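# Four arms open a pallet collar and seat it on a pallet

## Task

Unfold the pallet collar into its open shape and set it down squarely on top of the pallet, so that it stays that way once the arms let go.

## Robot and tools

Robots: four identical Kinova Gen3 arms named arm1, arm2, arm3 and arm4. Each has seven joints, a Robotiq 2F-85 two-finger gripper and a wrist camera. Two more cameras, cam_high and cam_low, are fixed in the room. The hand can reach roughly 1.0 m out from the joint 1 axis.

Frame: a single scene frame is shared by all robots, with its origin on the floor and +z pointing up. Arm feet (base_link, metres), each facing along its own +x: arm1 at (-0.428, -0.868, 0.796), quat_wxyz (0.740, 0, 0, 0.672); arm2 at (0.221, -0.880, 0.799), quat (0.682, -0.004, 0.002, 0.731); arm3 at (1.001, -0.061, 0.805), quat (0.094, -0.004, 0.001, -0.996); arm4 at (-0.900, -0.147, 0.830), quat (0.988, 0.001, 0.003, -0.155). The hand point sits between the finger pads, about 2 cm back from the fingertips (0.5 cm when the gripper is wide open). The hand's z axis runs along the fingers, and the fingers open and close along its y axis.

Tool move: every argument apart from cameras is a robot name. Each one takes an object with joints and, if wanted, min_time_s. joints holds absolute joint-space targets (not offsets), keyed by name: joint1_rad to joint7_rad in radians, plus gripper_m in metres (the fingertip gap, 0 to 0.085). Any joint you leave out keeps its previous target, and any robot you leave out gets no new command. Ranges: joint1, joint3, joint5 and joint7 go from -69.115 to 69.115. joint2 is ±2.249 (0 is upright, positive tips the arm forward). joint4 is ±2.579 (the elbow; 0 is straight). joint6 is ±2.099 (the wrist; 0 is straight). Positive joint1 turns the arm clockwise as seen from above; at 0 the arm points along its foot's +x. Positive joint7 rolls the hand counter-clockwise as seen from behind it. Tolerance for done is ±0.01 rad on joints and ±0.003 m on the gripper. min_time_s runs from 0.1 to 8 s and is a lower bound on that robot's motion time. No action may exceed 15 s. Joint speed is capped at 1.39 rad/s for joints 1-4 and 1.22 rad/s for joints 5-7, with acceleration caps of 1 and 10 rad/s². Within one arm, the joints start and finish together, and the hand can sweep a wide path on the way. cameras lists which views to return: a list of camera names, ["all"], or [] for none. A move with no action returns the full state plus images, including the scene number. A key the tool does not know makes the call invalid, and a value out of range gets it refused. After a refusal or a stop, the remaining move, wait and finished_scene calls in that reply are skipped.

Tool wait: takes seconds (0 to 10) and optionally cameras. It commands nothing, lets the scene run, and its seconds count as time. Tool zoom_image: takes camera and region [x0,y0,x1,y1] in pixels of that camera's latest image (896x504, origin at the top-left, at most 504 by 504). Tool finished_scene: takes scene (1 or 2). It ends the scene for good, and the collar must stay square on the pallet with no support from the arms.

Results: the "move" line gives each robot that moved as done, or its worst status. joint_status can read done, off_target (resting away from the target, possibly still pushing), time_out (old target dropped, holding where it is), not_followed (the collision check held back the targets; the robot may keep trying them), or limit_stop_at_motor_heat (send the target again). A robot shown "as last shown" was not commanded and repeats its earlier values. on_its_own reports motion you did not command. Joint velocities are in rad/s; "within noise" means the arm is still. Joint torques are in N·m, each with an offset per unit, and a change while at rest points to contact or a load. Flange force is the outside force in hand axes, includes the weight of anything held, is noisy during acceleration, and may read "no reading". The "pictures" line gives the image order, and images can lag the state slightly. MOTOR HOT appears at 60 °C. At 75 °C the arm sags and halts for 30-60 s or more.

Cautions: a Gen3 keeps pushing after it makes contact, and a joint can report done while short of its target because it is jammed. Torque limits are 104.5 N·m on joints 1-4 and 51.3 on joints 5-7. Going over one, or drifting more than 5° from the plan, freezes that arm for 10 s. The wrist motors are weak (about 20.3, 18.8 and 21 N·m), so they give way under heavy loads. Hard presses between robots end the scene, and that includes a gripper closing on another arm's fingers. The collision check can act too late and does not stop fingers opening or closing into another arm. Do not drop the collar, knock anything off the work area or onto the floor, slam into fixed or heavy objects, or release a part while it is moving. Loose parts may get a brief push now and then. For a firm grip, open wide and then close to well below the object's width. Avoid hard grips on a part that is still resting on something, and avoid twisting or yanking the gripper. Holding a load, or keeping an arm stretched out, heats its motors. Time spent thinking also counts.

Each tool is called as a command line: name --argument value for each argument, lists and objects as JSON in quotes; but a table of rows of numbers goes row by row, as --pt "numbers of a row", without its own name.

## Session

move

Scene clock: 0.00 s.
Joint torques (N m): no reading
Motor temperatures (°C): arm1=[35 32 32 37 37 42 39] | arm2=[33 41 34 34 41 40 40] | arm3=[36 38 30 34 38 40 40] | arm4=[36 38 31 34 36 35 46]
Flange force (N): no reading
Joint velocities: within noise
arm1.joint_positions: joint1_rad=+0.109 joint2_rad=-0.427 joint3_rad=-0.050 joint4_rad=+1.472 joint5_rad=-0.070 joint6_rad=+1.961 joint7_rad=+1.887 gripper_m=+0.085
arm1.joint_status: not commanded
arm1.hand: x=-0.4065 y=-0.7305 z=+1.3129 quat_wxyz=(-0.046, +0.769, -0.636, -0.053) (m; scene frame)
arm2.joint_positions: joint1_rad=+0.236 joint2_rad=-0.364 joint3_rad=-0.126 joint4_rad=+1.609 joint5_rad=-0.064 joint6_rad=+1.971 joint7_rad=+1.939 gripper_m=+0.085
arm2.joint_status: not commanded
arm2.hand: x=+0.2239 y=-0.7523 z=+1.2662 quat_wxyz=(+0.039, +0.816, -0.577, +0.019) (m; scene frame)
arm3.joint_positions: joint1_rad=-0.169 joint2_rad=-0.363 joint3_rad=-0.074 joint4_rad=+1.527 joint5_rad=-0.005 joint6_rad=+1.959 joint7_rad=+1.022 gripper_m=+0.085
arm3.joint_status: not commanded
arm3.hand: x=+0.8660 y=-0.1050 z=+1.2969 quat_wxyz=(+0.006, -0.998, +0.060, +0.017) (m; scene frame)
arm4.joint_positions: joint1_rad=-0.484 joint2_rad=-0.358 joint3_rad=-0.055 joint4_rad=+1.573 joint5_rad=-0.060 joint6_rad=+2.007 joint7_rad=+1.671 gripper_m=+0.085
arm4.joint_status: not commanded
arm4.hand: x=-0.7779 y=-0.1252 z=+1.3078 quat_wxyz=(+0.044, +0.173, -0.984, -0.017) (m; scene frame)
pictures: arm1_cam_wrist, arm2_cam_wrist, arm3_cam_wrist, arm4_cam_wrist, cam_high, cam_low

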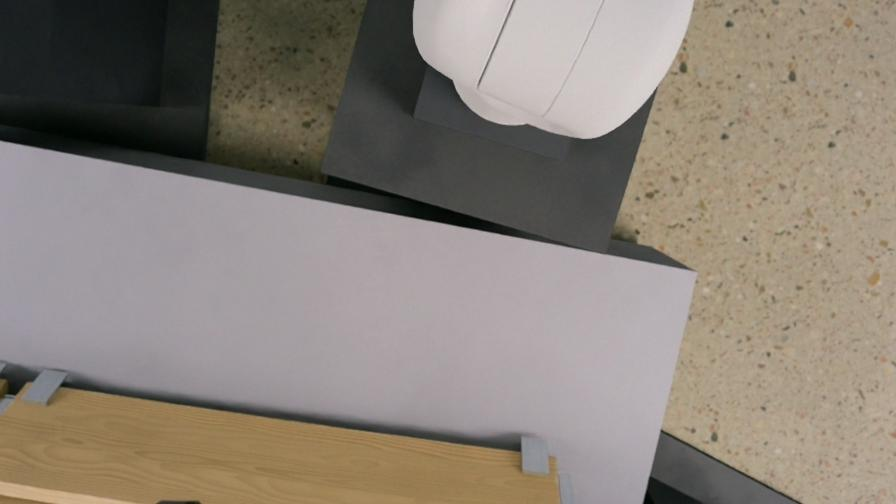

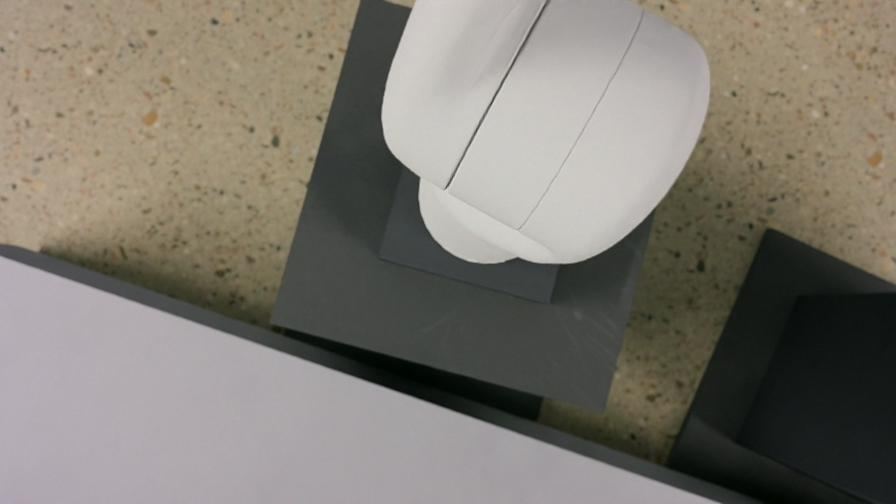

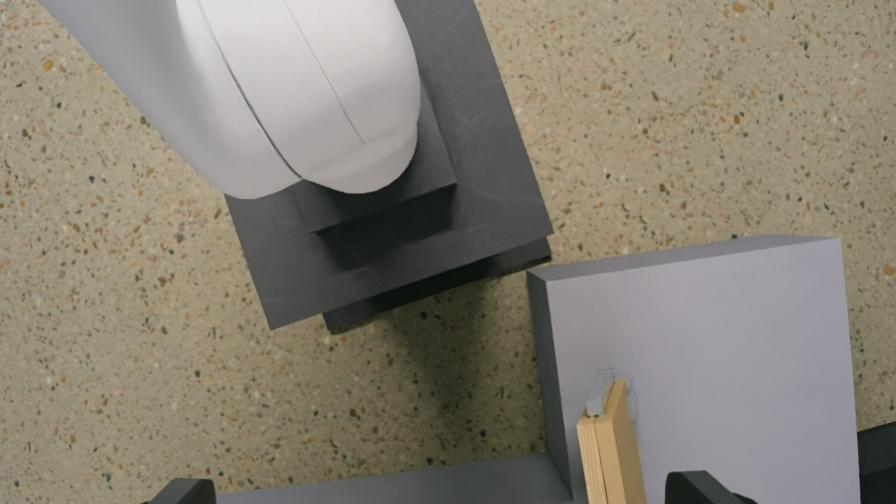

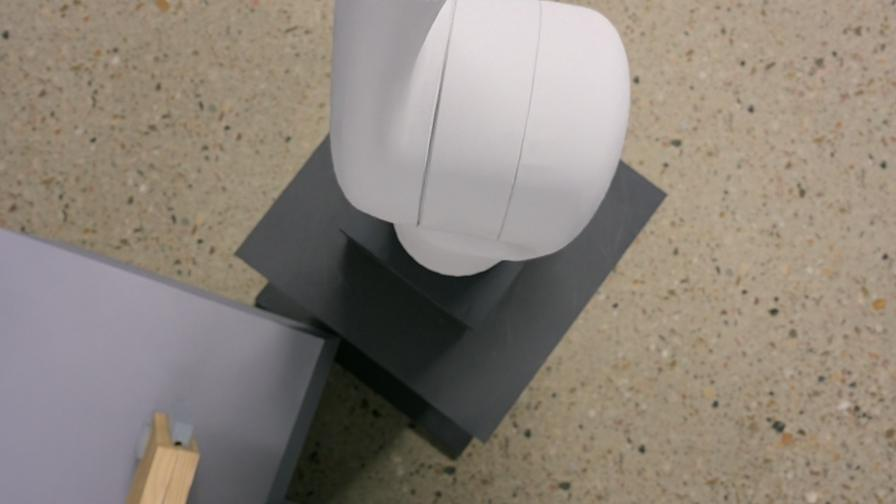

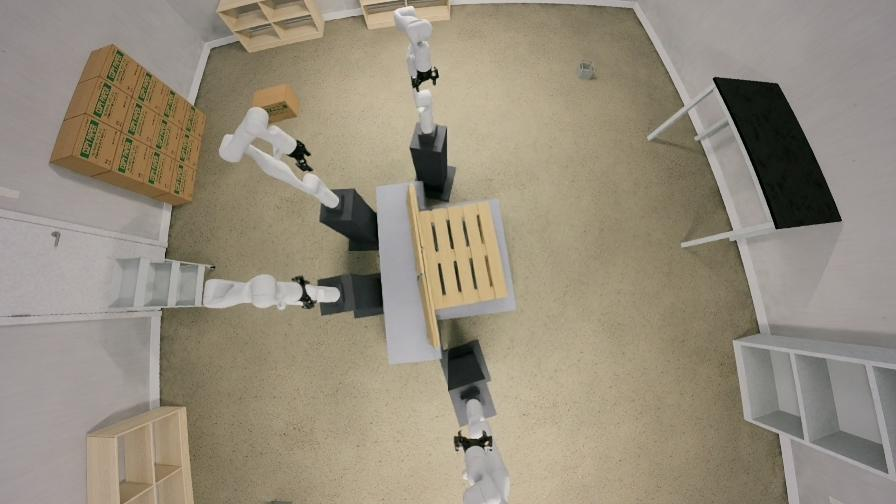

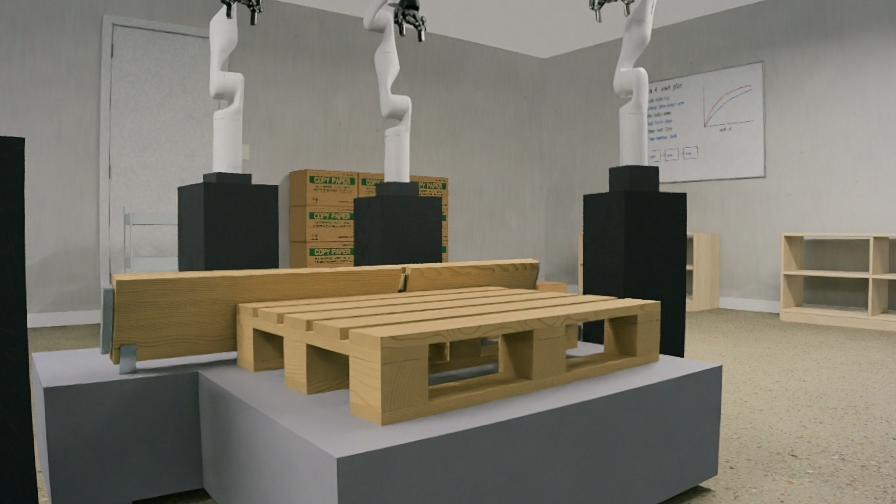

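zoom_image --camera "cam_high" --region '[390, 170, 530, 360]'

zoom_image --camera "cam_high" --region '[400, 260, 450, 360]'

zoom_image --camera "cam_high" --region '[395, 175, 445, 275]'

zoom_image --camera "cam_low" --region '[90, 240, 590, 400]'

Scaled by 2.653 from the camera's 896x504 image, which has a finer 1280x720 frame.

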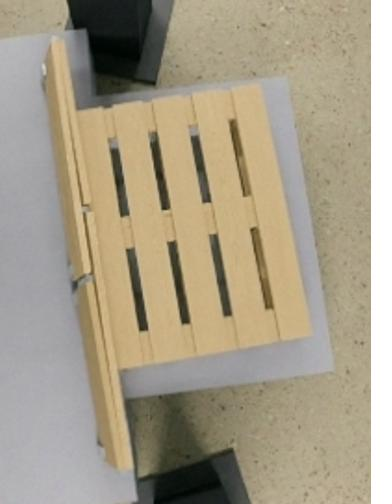

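Scaled by 5.040 from the camera's 896x504 image, which has a finer 1280x720 frame.

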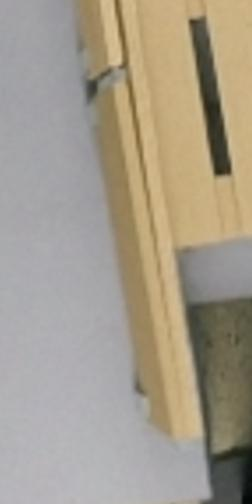

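Scaled by 5.040 from the camera's 896x504 image, which has a finer 1280x720 frame.

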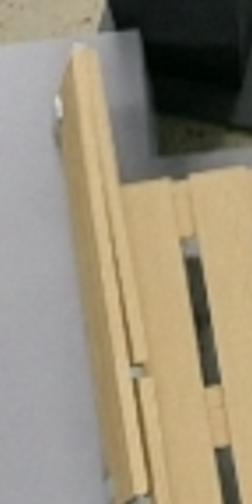

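Scaled by 1.008 from the camera's 896x504 image, which has a finer 1280x720 frame.

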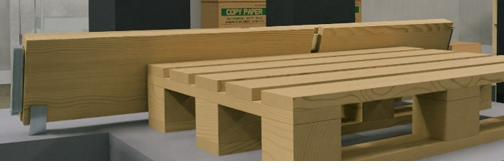

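move --arm2 '{"joints":{"joint1_rad":-0.3607,"joint2_rad":0.8678,"joint3_rad":0,"joint4_rad":1.3103,"joint5_rad":0,"joint6_rad":0.9553,"joint7_rad":2.7272},"min_time_s":4}' --arm3 '{"joints":{"joint1_rad":-0.5179,"joint2_rad":0.6442,"joint3_rad":0,"joint4_rad":1.9504,"joint5_rad":0,"joint6_rad":0.5548,"joint7_rad":0.9538},"min_time_s":4}' --arm4 '{"joints":{"joint1_rad":0.0507,"joint2_rad":0.7673,"joint3_rad":0,"joint4_rad":1.7426,"joint5_rad":0,"joint6_rad":0.6255,"joint7_rad":1.9854},"min_time_s":4}' --cameras '["arm2_cam_wrist","arm3_cam_wrist","arm4_cam_wrist"]'

Scene clock: 25.67 s.
Joint torques (N m): arm1=[0.04 0.07 -1.14 -7.8 -0.15 -0.46 0.26] | arm2=[0.19 -23.94 0.51 -7.95 0.41 0.12 -0.27] | arm3=[-0.75 -15.15 1.92 -4.76 0.52 0.45 0.41] | arm4=[0.64 -19.86 0.41 -7.32 -0.07 0.14 -0.15]
Motor temperatures (°C): arm1=[35 32 32 37 37 42 39] | arm2=[33 40 34 34 41 40 40] | arm3=[36 37 30 34 38 40 40] | arm4=[36 38 31 34 36 35 46]
Flange force (N): arm1=[0.6 -3.1 -1.7] | arm2=[0.3 0.6 2.9] | arm3=[1.8 -2.9 -2.0] | arm4=[6.1 4.3 1.5]
move: arm2 done; arm3 done; arm4 done
Joint velocities: within noise
arm1: as last shown
arm2.joint_positions: joint1_rad=-0.361 joint2_rad=+0.868 joint3_rad=+0.000 joint4_rad=+1.310 joint5_rad=+0.000 joint6_rad=+0.955 joint7_rad=+2.727 gripper_m=+0.085
arm2.joint_status: all done
arm2.hand: x=+0.0014 y=-0.3401 z=+0.8601 quat_wxyz=(+0.000, +1.000, +0.008, +0.000) (m; scene frame)
arm3.joint_positions: joint1_rad=-0.518 joint2_rad=+0.644 joint3_rad=+0.000 joint4_rad=+1.950 joint5_rad=+0.000 joint6_rad=+0.555 joint7_rad=+0.954 gripper_m=+0.085
arm3.joint_status: all done
arm3.hand: x=+0.6703 y=-0.3109 z=+0.8484 quat_wxyz=(+0.003, -0.999, -0.045, +0.001) (m; scene frame)
arm4.joint_positions: joint1_rad=+0.051 joint2_rad=+0.767 joint3_rad=+0.000 joint4_rad=+1.743 joint5_rad=+0.000 joint6_rad=+0.626 joint7_rad=+1.985 gripper_m=+0.085
arm4.joint_status: all done
arm4.hand: x=-0.4597 y=-0.3401 z=+0.8500 quat_wxyz=(+0.000, +0.027, -1.000, +0.000) (m; scene frame)
pictures: arm2_cam_wrist, arm3_cam_wrist, arm4_cam_wrist

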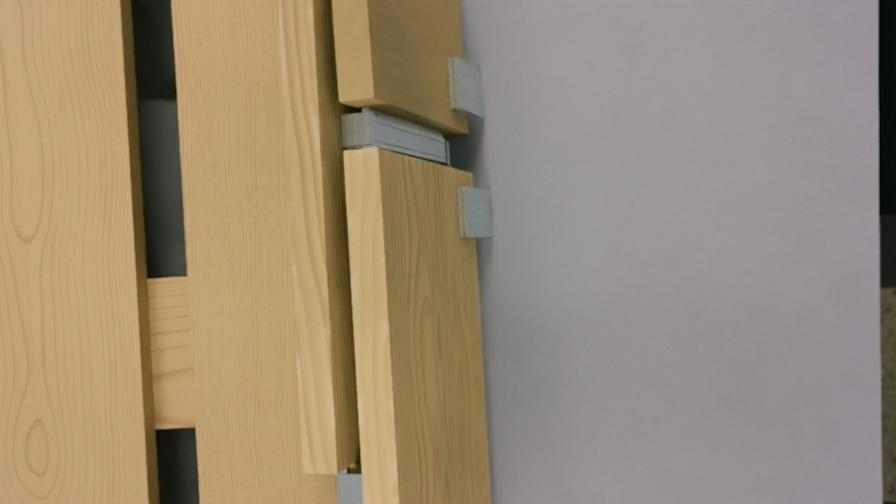

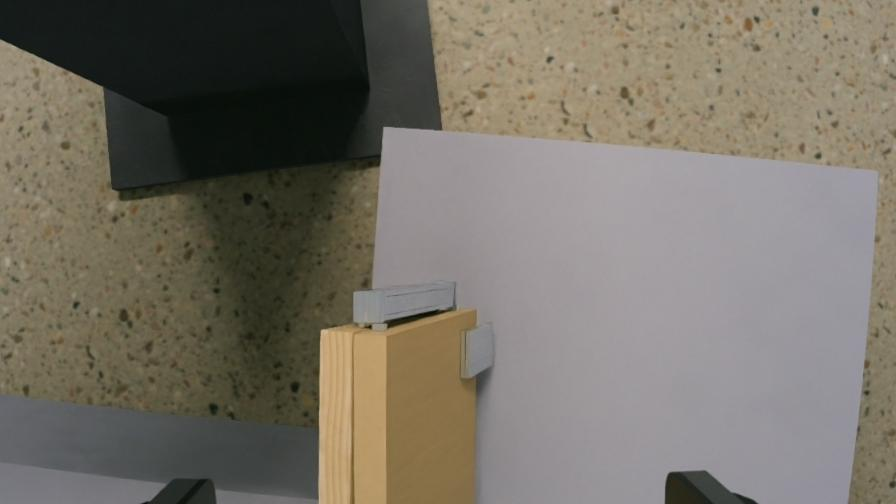

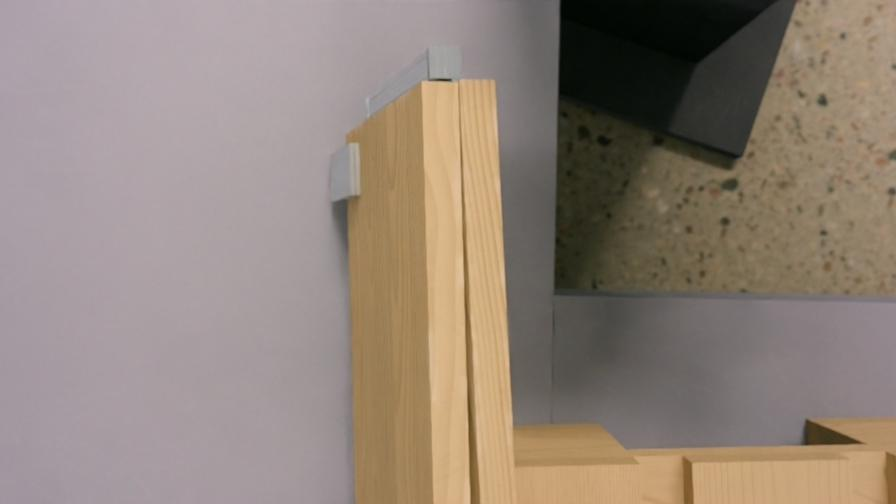

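zoom_image --camera "arm2_cam_wrist" --region '[270, 60, 510, 200]'

zoom_image --camera "arm2_cam_wrist" --region '[260, 300, 500, 504]'

zoom_image --camera "arm4_cam_wrist" --region '[320, 30, 560, 270]'

zoom_image --camera "arm4_cam_wrist" --region '[320, 264, 560, 504]'

zoom_image --camera "arm3_cam_wrist" --region '[280, 260, 520, 504]'

Scaled by 2.100 from the camera's 896x504 image, which has a finer 1280x720 frame.

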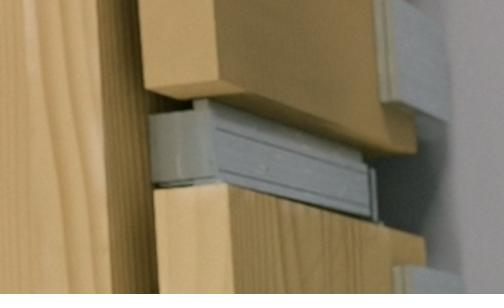

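Scaled by 2.100 from the camera's 896x504 image, which has a finer 1280x720 frame.

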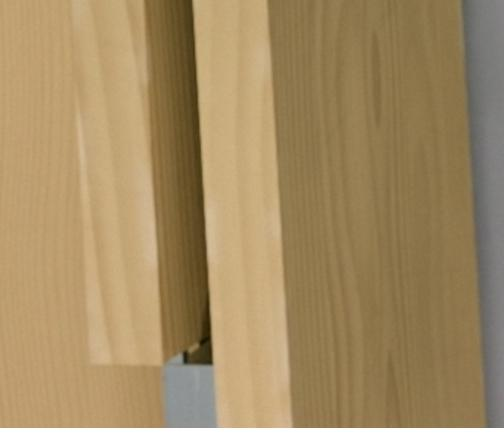

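Scaled by 2.100 from the camera's 896x504 image, which has a finer 1280x720 frame.

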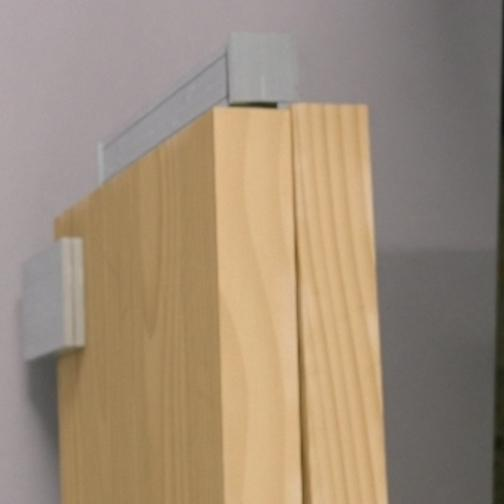

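Scaled by 2.100 from the camera's 896x504 image, which has a finer 1280x720 frame.

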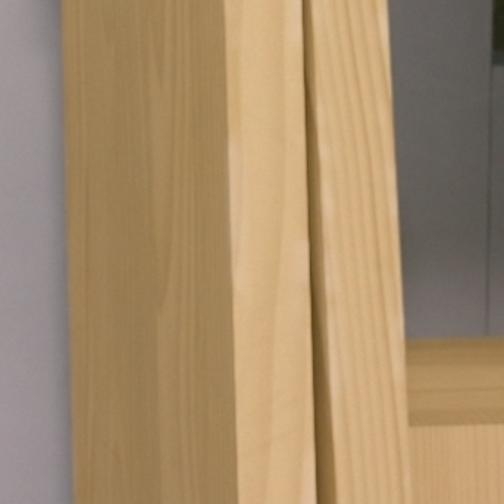

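Scaled by 2.066 from the camera's 896x504 image, which has a finer 1280x720 frame.

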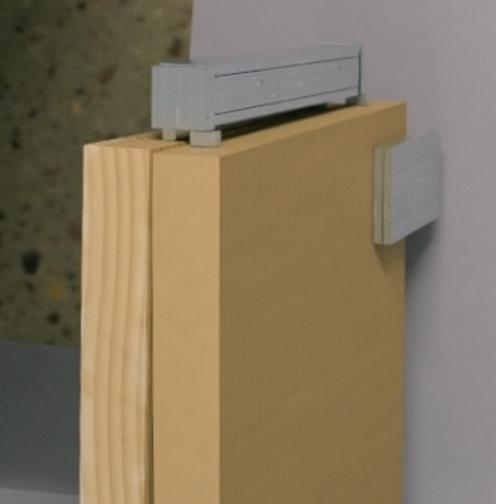

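move --cameras '["cam_high", "cam_low", "arm2_cam_wrist"]'

Scene clock: 49.97 s.
Joint torques (N m): arm1=[-0.05 0.07 -1.08 -7.76 -0.21 -0.39 0.27] | arm2=[0.18 -23.92 0.56 -7.97 0.37 0.14 -0.26] | arm3=[-0.81 -15.16 1.84 -4.69 0.55 0.49 0.37] | arm4=[0.63 -19.82 0.4 -7.29 -0.07 0.12 -0.17]
Motor temperatures (°C): arm1=[35 31 32 37 37 42 39] | arm2=[33 41 33 34 41 40 40] | arm3=[36 37 30 34 38 40 40] | arm4=[36 38 31 34 36 35 46]
Flange force (N): arm1=[0.4 -2.9 -1.7] | arm2=[0.3 0.7 2.9] | arm3=[1.6 -3.0 -1.9] | arm4=[6.0 4.2 1.4]
Joint velocities: within noise
arm1.joint_positions: joint1_rad=+0.109 joint2_rad=-0.427 joint3_rad=-0.050 joint4_rad=+1.472 joint5_rad=-0.070 joint6_rad=+1.961 joint7_rad=+1.887 gripper_m=+0.085
arm1.joint_status: not commanded
arm1.hand: x=-0.4065 y=-0.7305 z=+1.3129 quat_wxyz=(-0.046, +0.769, -0.636, -0.053) (m; scene frame)
arm2.joint_positions: joint1_rad=-0.361 joint2_rad=+0.868 joint3_rad=+0.000 joint4_rad=+1.310 joint5_rad=+0.000 joint6_rad=+0.955 joint7_rad=+2.727 gripper_m=+0.085
arm2.joint_status: all done
arm2.hand: x=+0.0014 y=-0.3401 z=+0.8601 quat_wxyz=(+0.000, +1.000, +0.008, +0.000) (m; scene frame)
arm3.joint_positions: joint1_rad=-0.518 joint2_rad=+0.644 joint3_rad=+0.000 joint4_rad=+1.950 joint5_rad=+0.000 joint6_rad=+0.555 joint7_rad=+0.954 gripper_m=+0.085
arm3.joint_status: all done
arm3.hand: x=+0.6703 y=-0.3109 z=+0.8484 quat_wxyz=(+0.003, -0.999, -0.045, +0.001) (m; scene frame)
arm4.joint_positions: joint1_rad=+0.051 joint2_rad=+0.767 joint3_rad=+0.000 joint4_rad=+1.743 joint5_rad=+0.000 joint6_rad=+0.625 joint7_rad=+1.985 gripper_m=+0.085
arm4.joint_status: all done
arm4.hand: x=-0.4597 y=-0.3401 z=+0.8500 quat_wxyz=(+0.000, +0.027, -1.000, +0.000) (m; scene frame)
pictures: arm2_cam_wrist, cam_high, cam_low

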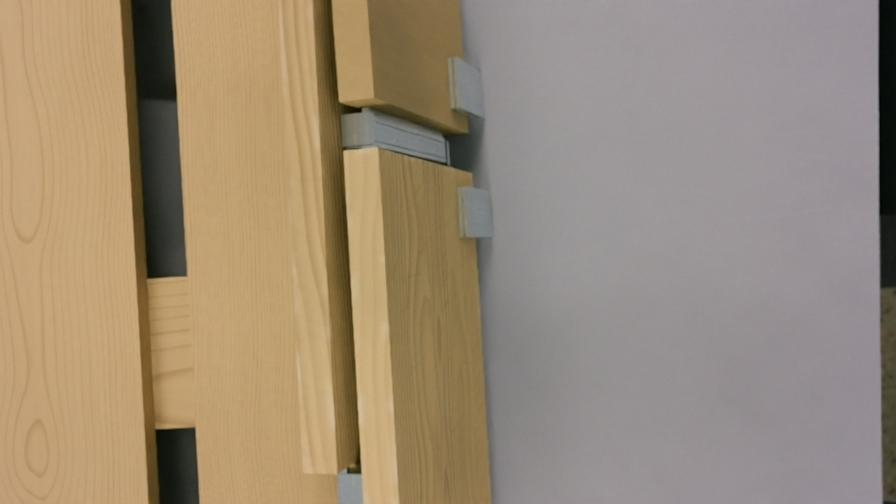

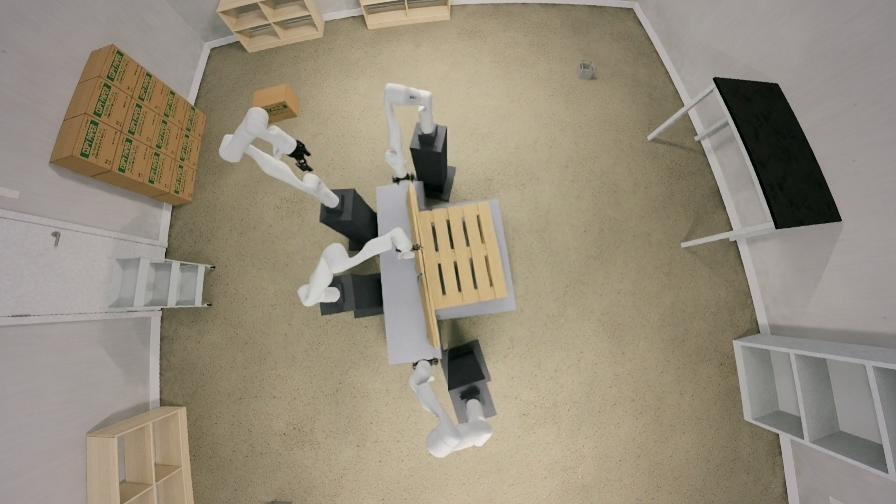

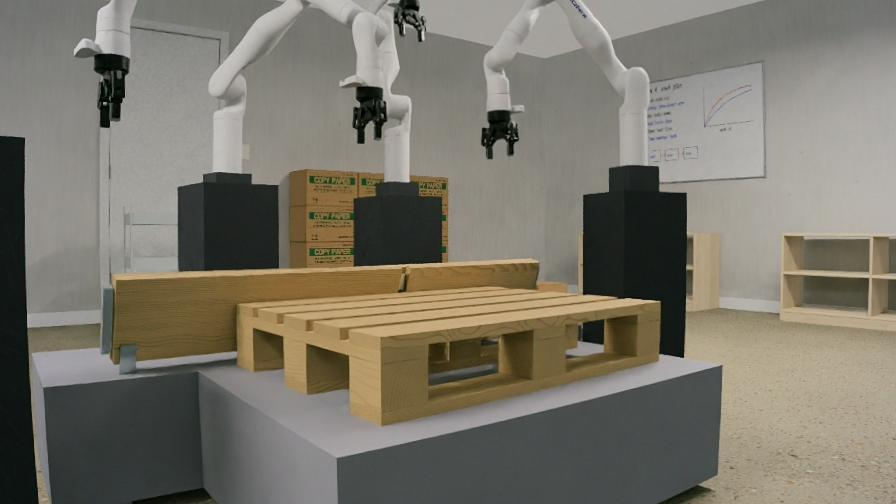

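zoom_image --camera "cam_low" --region '[330, 70, 410, 150]'

zoom_image --camera "arm2_cam_wrist" --region '[260, 60, 520, 504]'

Scaled by 6.300 from the camera's 896x504 image, which has a finer 1280x720 frame.

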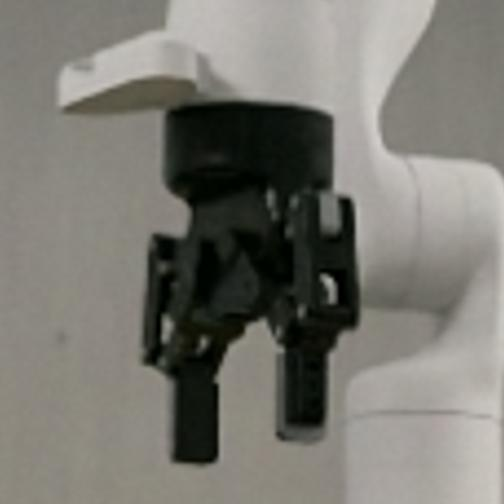

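Scaled by 1.135 from the camera's 896x504 image, which has a finer 1280x720 frame.

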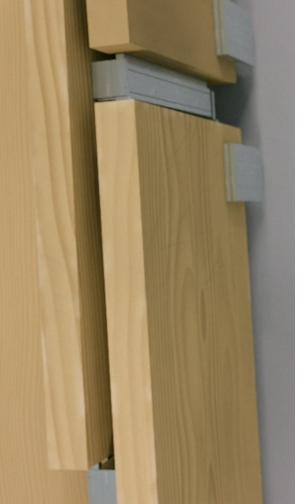

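zoom_image --camera "cam_low" --region '[380, 0, 440, 60]'

zoom_image --camera "arm2_cam_wrist" --region '[280, 200, 440, 360]'

Scaled by 8.400 from the camera's 896x504 image, which has a finer 1280x720 frame.

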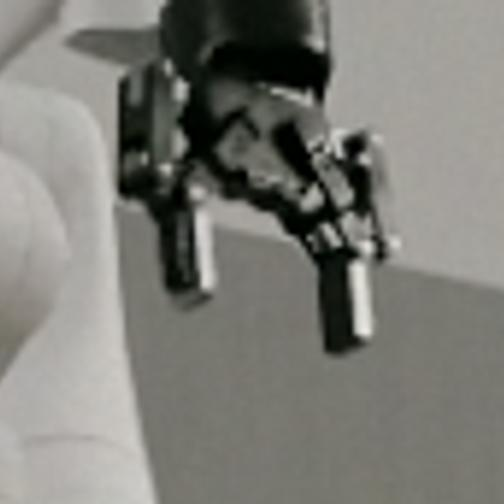

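Scaled by 3.150 from the camera's 896x504 image, which has a finer 1280x720 frame.

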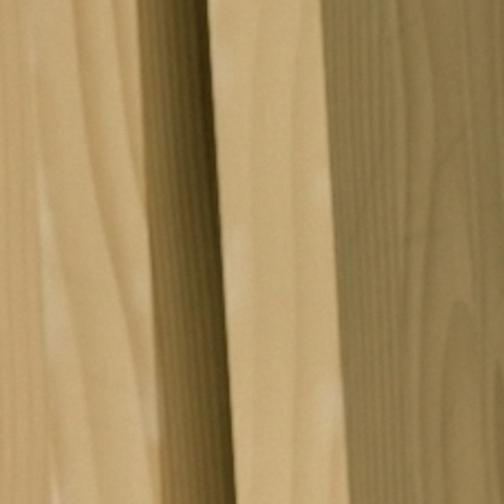

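move --arm2 '{"joints":{"joint1_rad":-0.2065,"joint2_rad":1.5147,"joint3_rad":0,"joint4_rad":0.7385,"joint5_rad":0,"joint6_rad":1.0802,"joint7_rad":2.9164,"gripper_m":0.042},"min_time_s":3.5}' --cameras '["arm2_cam_wrist"]'

Scene clock: 98.07 s.
Joint torques (N m): arm1=[0 0.03 -1.22 -7.84 -0.17 -0.46 0.26] | arm2=[0.2 -27.83 0.69 -7.02 0.42 0.66 -0.25] | arm3=[-0.84 -15.15 1.88 -4.74 0.58 0.44 0.37] | arm4=[0.6 -19.86 0.39 -7.26 -0.07 0.13 -0.18]
Motor temperatures (°C): arm1=[35 31 32 37 37 42 39] | arm2=[33 41 33 34 40 40 40] | arm3=[36 37 30 34 38 40 40] | arm4=[36 38 31 34 36 35 46]
Flange force (N): arm1=[0.7 -3.4 -1.6] | arm2=[0.1 0.8 2.7] | arm3=[1.6 -3.1 -2.0] | arm4=[6.0 4.1 1.5]
move: arm2 done
Joint velocities: within noise
arm1, arm3, arm4: as last shown
arm2.joint_positions: joint1_rad=-0.207 joint2_rad=+1.515 joint3_rad=+0.000 joint4_rad=+0.739 joint5_rad=+0.000 joint6_rad=+1.080 joint7_rad=+2.916 gripper_m=+0.042
arm2.joint_status: all done
arm2.hand: x=+0.0815 y=-0.2928 z=+0.5984 quat_wxyz=(+0.097, +0.995, +0.025, +0.026) (m; scene frame)
pictures: arm2_cam_wrist

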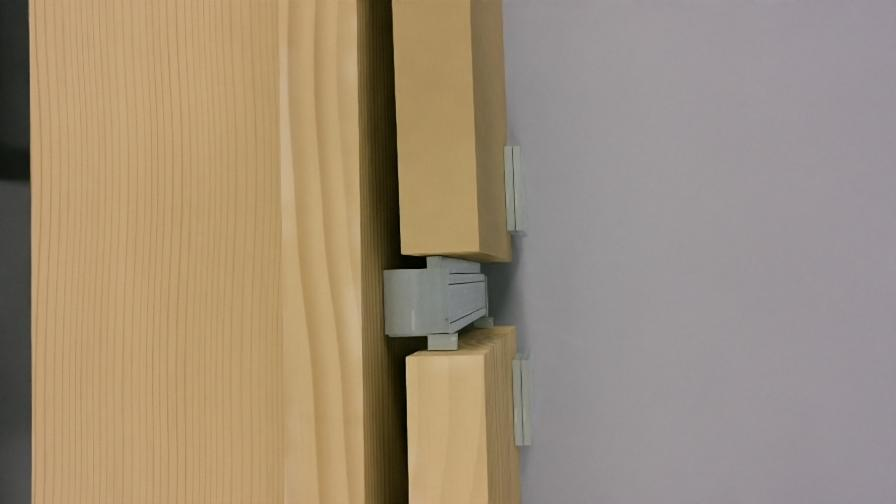

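zoom_image --camera "arm2_cam_wrist" --region '[340, 344, 500, 504]'

Scaled by 3.150 from the camera's 896x504 image, which has a finer 1280x720 frame.

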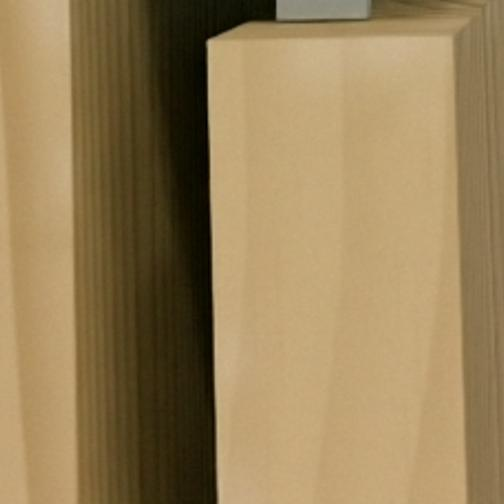

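move --arm2 '{"joints":{"joint1_rad":-0.2065,"joint2_rad":1.3747,"joint3_rad":0,"joint4_rad":1.1203,"joint5_rad":0,"joint6_rad":0.6384,"joint7_rad":2.9164,"gripper_m":0.042},"min_time_s":2.5}' --cameras '["arm2_cam_wrist"]'

zoom_image --camera "arm2_cam_wrist" --region '[360, 344, 520, 504]'

Scene clock: 109.43 s.
Joint torques (N m): arm1=[0 0.02 -1.11 -7.79 -0.19 -0.41 0.27] | arm2=[0.23 -26.38 0.66 -5.93 0.4 0.13 -0.24] | arm3=[-0.85 -15.11 1.93 -4.68 0.61 0.51 0.37] | arm4=[0.63 -19.84 0.41 -7.32 -0.07 0.12 -0.16]
Motor temperatures (°C): arm1=[35 31 32 37 37 42 39] | arm2=[33 41 33 34 40 40 40] | arm3=[36 37 30 34 38 40 40] | arm4=[36 37 31 34 36 35 46]
Flange force (N): arm1=[0.4 -3.1 -1.7] | arm2=[0.1 1.2 2.6] | arm3=[1.6 -3.1 -2.0] | arm4=[6.1 4.2 1.4]
move: arm2 done
Joint velocities: within noise
arm1, arm3, arm4: as last shown
arm2.joint_positions: joint1_rad=-0.207 joint2_rad=+1.375 joint3_rad=+0.000 joint4_rad=+1.120 joint5_rad=+0.000 joint6_rad=+0.638 joint7_rad=+2.916 gripper_m=+0.042
arm2.joint_status: all done
arm2.hand: x=+0.0816 y=-0.2928 z=+0.5985 quat_wxyz=(+0.000, +1.000, +0.025, +0.001) (m; scene frame)
pictures: arm2_cam_wrist

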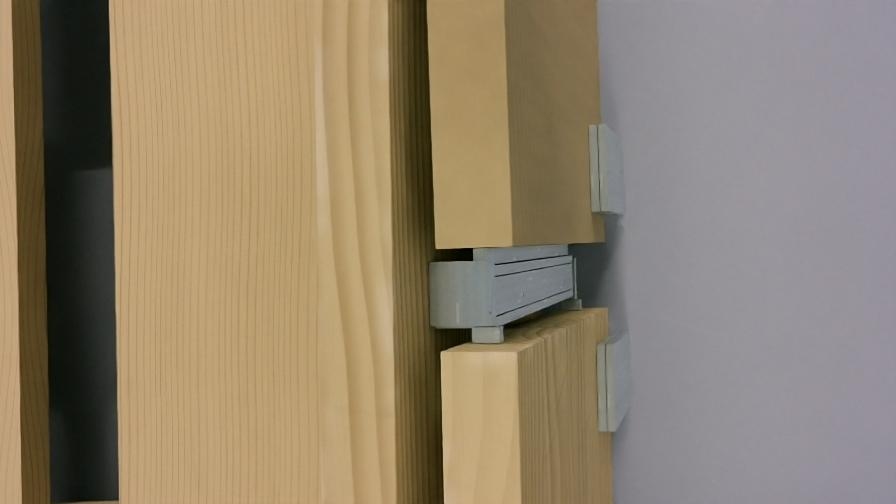

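Scaled by 3.150 from the camera's 896x504 image, which has a finer 1280x720 frame.

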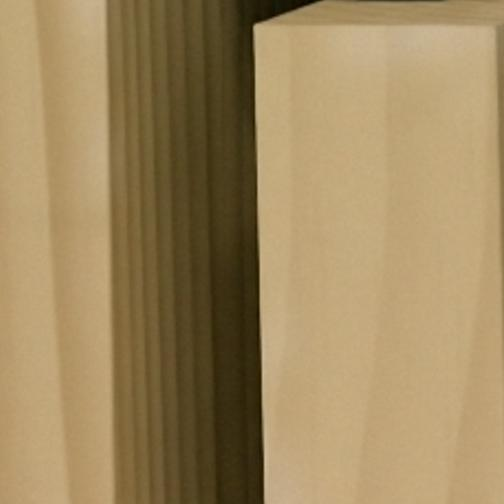

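move --arm4 '{"joints":{"joint1_rad":-0.1962,"joint2_rad":1.4926,"joint3_rad":0,"joint4_rad":1.7125,"joint5_rad":0,"joint6_rad":-1.2037,"joint7_rad":4.735},"min_time_s":4}' --cameras '["arm4_cam_wrist"]'

Scene clock: 124.13 s.
Joint torques (N m): arm1=[0.03 0.11 -1.13 -7.72 -0.2 -0.46 0.24] | arm2=[0.23 -26.36 0.68 -5.9 0.4 0.11 -0.25] | arm3=[-0.87 -15.17 1.82 -4.73 0.55 0.46 0.38] | arm4=[0.57 -22.63 0.54 -4.06 -0.07 -2.7 -0.17]
Motor temperatures (°C): arm1=[35 31 32 38 37 42 39] | arm2=[33 42 33 34 40 40 40] | arm3=[36 37 30 34 38 40 40] | arm4=[36 37 31 34 36 35 46]
Flange force (N): arm1=[0.6 -3.2 -2.0] | arm2=[0.0 1.0 2.5] | arm3=[1.6 -3.2 -1.9] | arm4=[1.0 -1.4 -7.2]
move: arm4 done
Joint velocities: within noise
arm1, arm2, arm3: as last shown
arm4.joint_positions: joint1_rad=-0.196 joint2_rad=+1.493 joint3_rad=+0.000 joint4_rad=+1.712 joint5_rad=+0.000 joint6_rad=-1.204 joint7_rad=+4.735 gripper_m=+0.085
arm4.joint_status: all done
arm4.hand: x=-0.2253 y=-0.2496 z=+0.7004 quat_wxyz=(+0.036, +0.842, -0.039, +0.536) (m; scene frame)
pictures: arm4_cam_wrist

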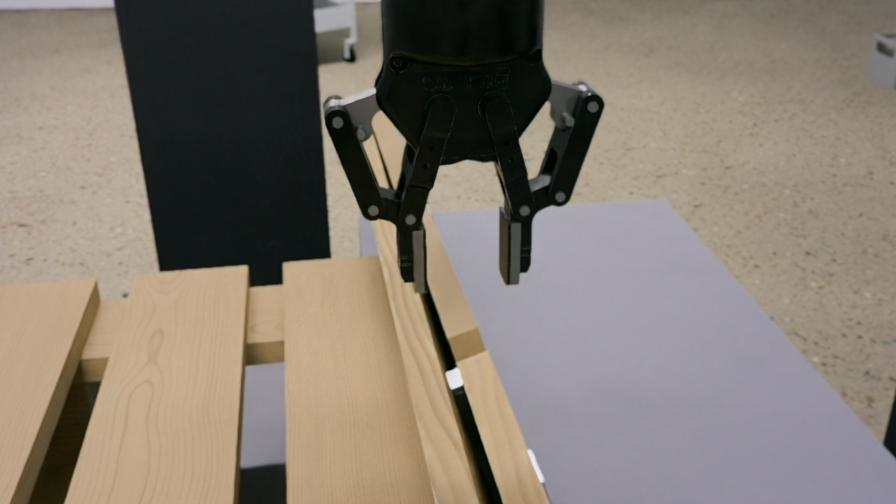

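zoom_image --camera "arm4_cam_wrist" --region '[340, 180, 580, 420]'

Scaled by 2.100 from the camera's 896x504 image, which has a finer 1280x720 frame.

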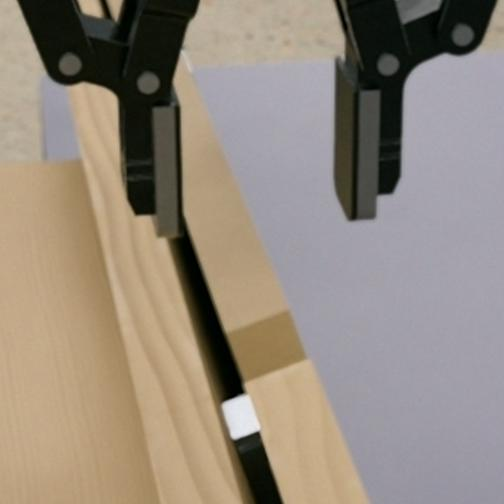

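move --arm2 '{"joints":{"joint1_rad":-0.2130,"joint2_rad":1.4476,"joint3_rad":0,"joint4_rad":1.1177,"joint5_rad":0,"joint6_rad":0.5681,"joint7_rad":2.9099,"gripper_m":0.034},"min_time_s":2}' --cameras '["arm4_cam_wrist"]'

zoom_image --camera "arm4_cam_wrist" --region '[360, 220, 560, 420]'

Scene clock: 139.43 s.
Joint torques (N m): arm1=[0.03 0.1 -1.14 -7.78 -0.17 -0.43 0.26] | arm2=[0.21 -26.07 0.66 -5.38 0.4 0.11 -0.25] | arm3=[-0.92 -15.14 1.86 -4.68 0.57 0.54 0.42] | arm4=[0.58 -22.64 0.54 -4.04 -0.07 -2.69 -0.15]
Motor temperatures (°C): arm1=[35 31 32 38 37 42 39] | arm2=[33 43 33 34 40 40 40] | arm3=[36 37 30 34 38 40 40] | arm4=[36 37 31 34 36 35 46]
Flange force (N): arm1=[0.7 -3.1 -1.7] | arm2=[0.1 1.2 2.5] | arm3=[1.6 -3.2 -1.8] | arm4=[0.9 -1.4 -7.1]
move: arm2 done
Joint velocities: within noise
arm1, arm3, arm4: as last shown
arm2.joint_positions: joint1_rad=-0.213 joint2_rad=+1.448 joint3_rad=+0.000 joint4_rad=+1.118 joint5_rad=+0.000 joint6_rad=+0.568 joint7_rad=+2.910 gripper_m=+0.034
arm2.joint_status: all done
arm2.hand: x=+0.0816 y=-0.3068 z=+0.5556 quat_wxyz=(+0.000, +1.000, +0.025, +0.001) (m; scene frame)
arm4.joint_positions: joint1_rad=-0.196 joint2_rad=+1.493 joint3_rad=+0.000 joint4_rad=+1.713 joint5_rad=+0.000 joint6_rad=-1.204 joint7_rad=+4.735 gripper_m=+0.085
pictures: arm4_cam_wrist

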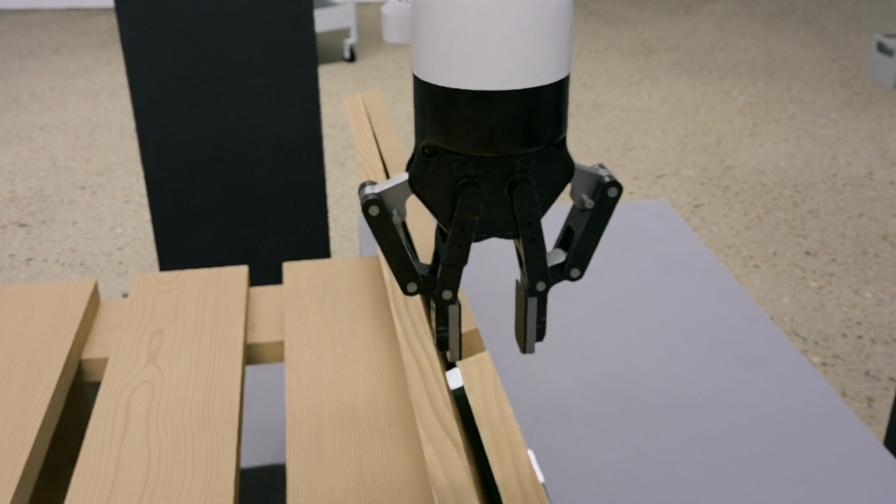

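Scaled by 2.520 from the camera's 896x504 image, which has a finer 1280x720 frame.

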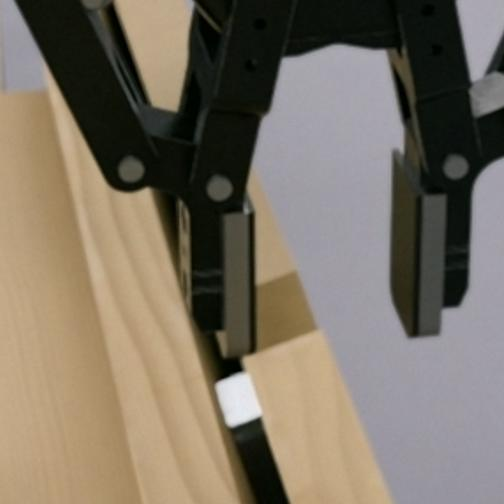

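zoom_image --camera "arm4_cam_wrist" --region '[400, 340, 560, 500]'

move --cameras '["arm2_cam_wrist"]'

zoom_image --camera "arm2_cam_wrist" --region '[380, 324, 560, 504]'

Scaled by 3.150 from the camera's 896x504 image, which has a finer 1280x720 frame.

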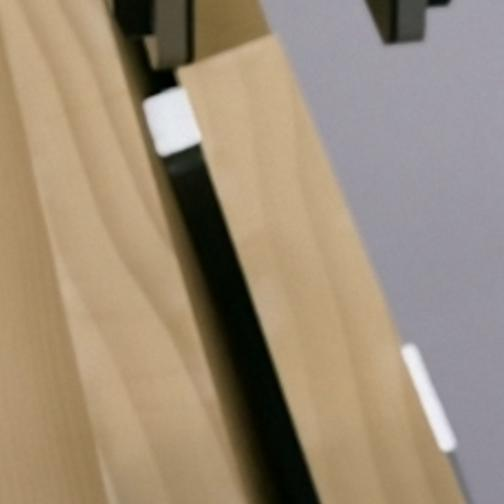

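Scene clock: 143.53 s.
Joint torques (N m): arm1=[0.01 0.05 -1.14 -7.73 -0.2 -0.46 0.25] | arm2=[0.22 -26.06 0.68 -5.4 0.37 0.11 -0.29] | arm3=[-0.86 -15.1 1.79 -4.68 0.59 0.51 0.41] | arm4=[0.59 -22.65 0.53 -4.07 -0.06 -2.68 -0.16]
Motor temperatures (°C): arm1=[35 31 32 38 37 42 39] | arm2=[33 43 33 34 40 40 40] | arm3=[36 37 30 34 38 40 40] | arm4=[36 37 31 34 36 35 46]
Flange force (N): arm1=[0.5 -3.2 -2.0] | arm2=[0.2 1.3 2.4] | arm3=[1.6 -3.1 -2.0] | arm4=[0.9 -1.4 -7.2]
Joint velocities: within noise
arm1.joint_positions: joint1_rad=+0.109 joint2_rad=-0.427 joint3_rad=-0.050 joint4_rad=+1.472 joint5_rad=-0.070 joint6_rad=+1.961 joint7_rad=+1.887 gripper_m=+0.085
arm1.joint_status: not commanded
arm1.hand: x=-0.4065 y=-0.7305 z=+1.3129 quat_wxyz=(-0.046, +0.769, -0.636, -0.053) (m; scene frame)
arm2.joint_positions: joint1_rad=-0.213 joint2_rad=+1.448 joint3_rad=+0.000 joint4_rad=+1.118 joint5_rad=+0.000 joint6_rad=+0.568 joint7_rad=+2.910 gripper_m=+0.034
arm2.joint_status: all done
arm2.hand: x=+0.0816 y=-0.3068 z=+0.5556 quat_wxyz=(+0.000, +1.000, +0.025, +0.001) (m; scene frame)
arm3.joint_positions: joint1_rad=-0.518 joint2_rad=+0.644 joint3_rad=+0.000 joint4_rad=+1.950 joint5_rad=+0.000 joint6_rad=+0.555 joint7_rad=+0.954 gripper_m=+0.085
arm3.joint_status: not commanded
arm3.hand: x=+0.6703 y=-0.3109 z=+0.8484 quat_wxyz=(+0.003, -0.999, -0.045, +0.001) (m; scene frame)
arm4.joint_positions: joint1_rad=-0.196 joint2_rad=+1.493 joint3_rad=+0.000 joint4_rad=+1.713 joint5_rad=+0.000 joint6_rad=-1.204 joint7_rad=+4.735 gripper_m=+0.085
arm4.joint_status: not commanded
arm4.hand: x=-0.2253 y=-0.2496 z=+0.7004 quat_wxyz=(+0.036, +0.842, -0.039, +0.536) (m; scene frame)
pictures: arm2_cam_wrist

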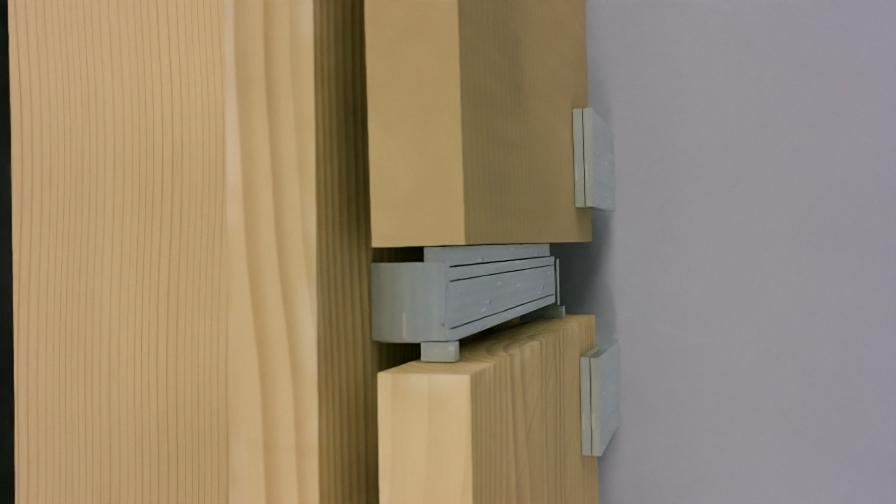

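Scaled by 2.800 from the camera's 896x504 image, which has a finer 1280x720 frame.

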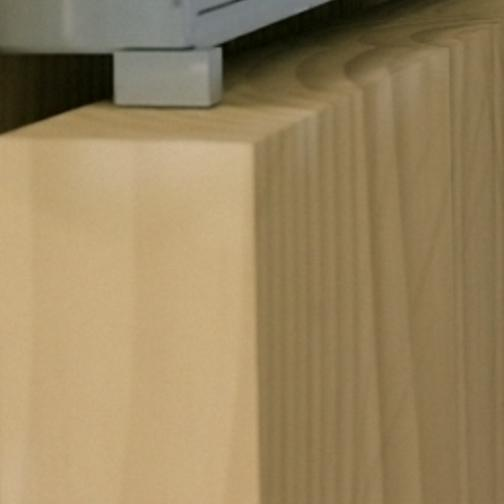

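move --arm2 '{"joints":{"joint1_rad":-0.2138,"joint2_rad":1.4711,"joint3_rad":0,"joint4_rad":1.1101,"joint5_rad":0,"joint6_rad":0.5522,"joint7_rad":2.9091},"min_time_s":1.5}' --cameras '["arm4_cam_wrist"]'

zoom_image --camera "arm4_cam_wrist" --region '[400, 280, 560, 440]'

Scene clock: 148.00 s.
Joint torques (N m): arm1=[0.02 0.12 -1.17 -7.77 -0.15 -0.39 0.27] | arm2=[0.21 -25.92 0.68 -5.24 0.42 0.1 -0.26] | arm3=[-0.87 -15.17 1.88 -4.67 0.58 0.51 0.37] | arm4=[0.57 -22.62 0.57 -4.03 -0.07 -2.67 -0.17]
Motor temperatures (°C): arm1=[35 31 32 38 37 42 39] | arm2=[33 43 33 34 40 40 40] | arm3=[36 37 30 34 38 40 40] | arm4=[36 37 31 34 36 35 46]
Flange force (N): arm1=[0.7 -3.2 -1.6] | arm2=[0.1 1.2 2.3] | arm3=[1.5 -3.2 -1.9] | arm4=[0.9 -1.4 -7.2]
move: arm2 done
Joint velocities: within noise
arm1, arm3, arm4: as last shown
arm2.joint_positions: joint1_rad=-0.214 joint2_rad=+1.471 joint3_rad=+0.000 joint4_rad=+1.110 joint5_rad=+0.000 joint6_rad=+0.552 joint7_rad=+2.909 gripper_m=+0.034
arm2.joint_status: all done
arm2.hand: x=+0.0821 y=-0.3100 z=+0.5432 quat_wxyz=(+0.000, +1.000, +0.025, +0.001) (m; scene frame)
pictures: arm4_cam_wrist

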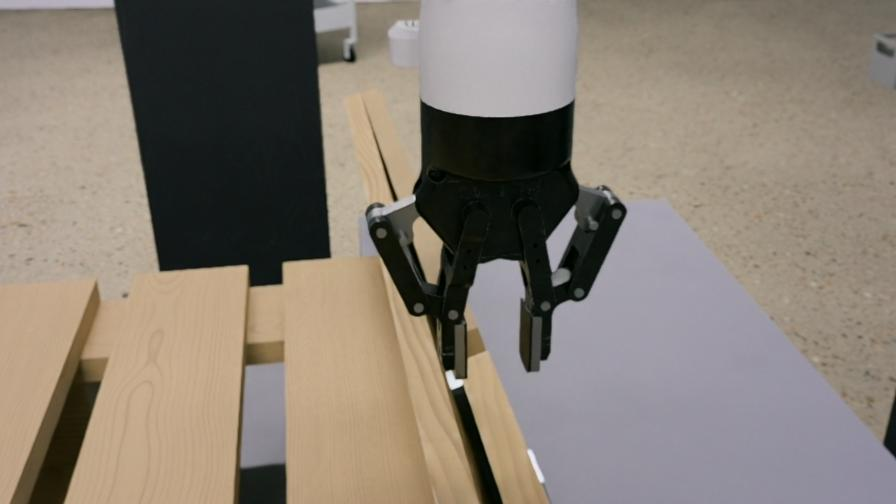

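Scaled by 3.150 from the camera's 896x504 image, which has a finer 1280x720 frame.

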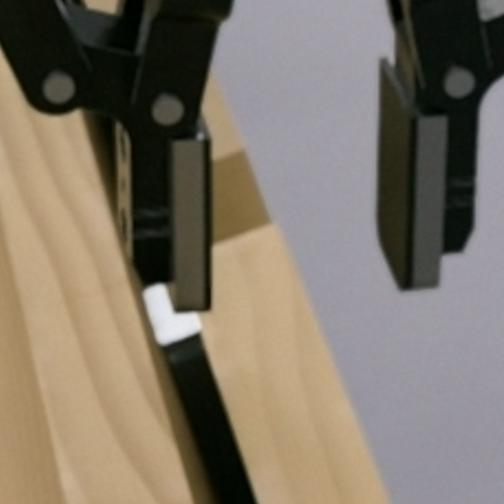

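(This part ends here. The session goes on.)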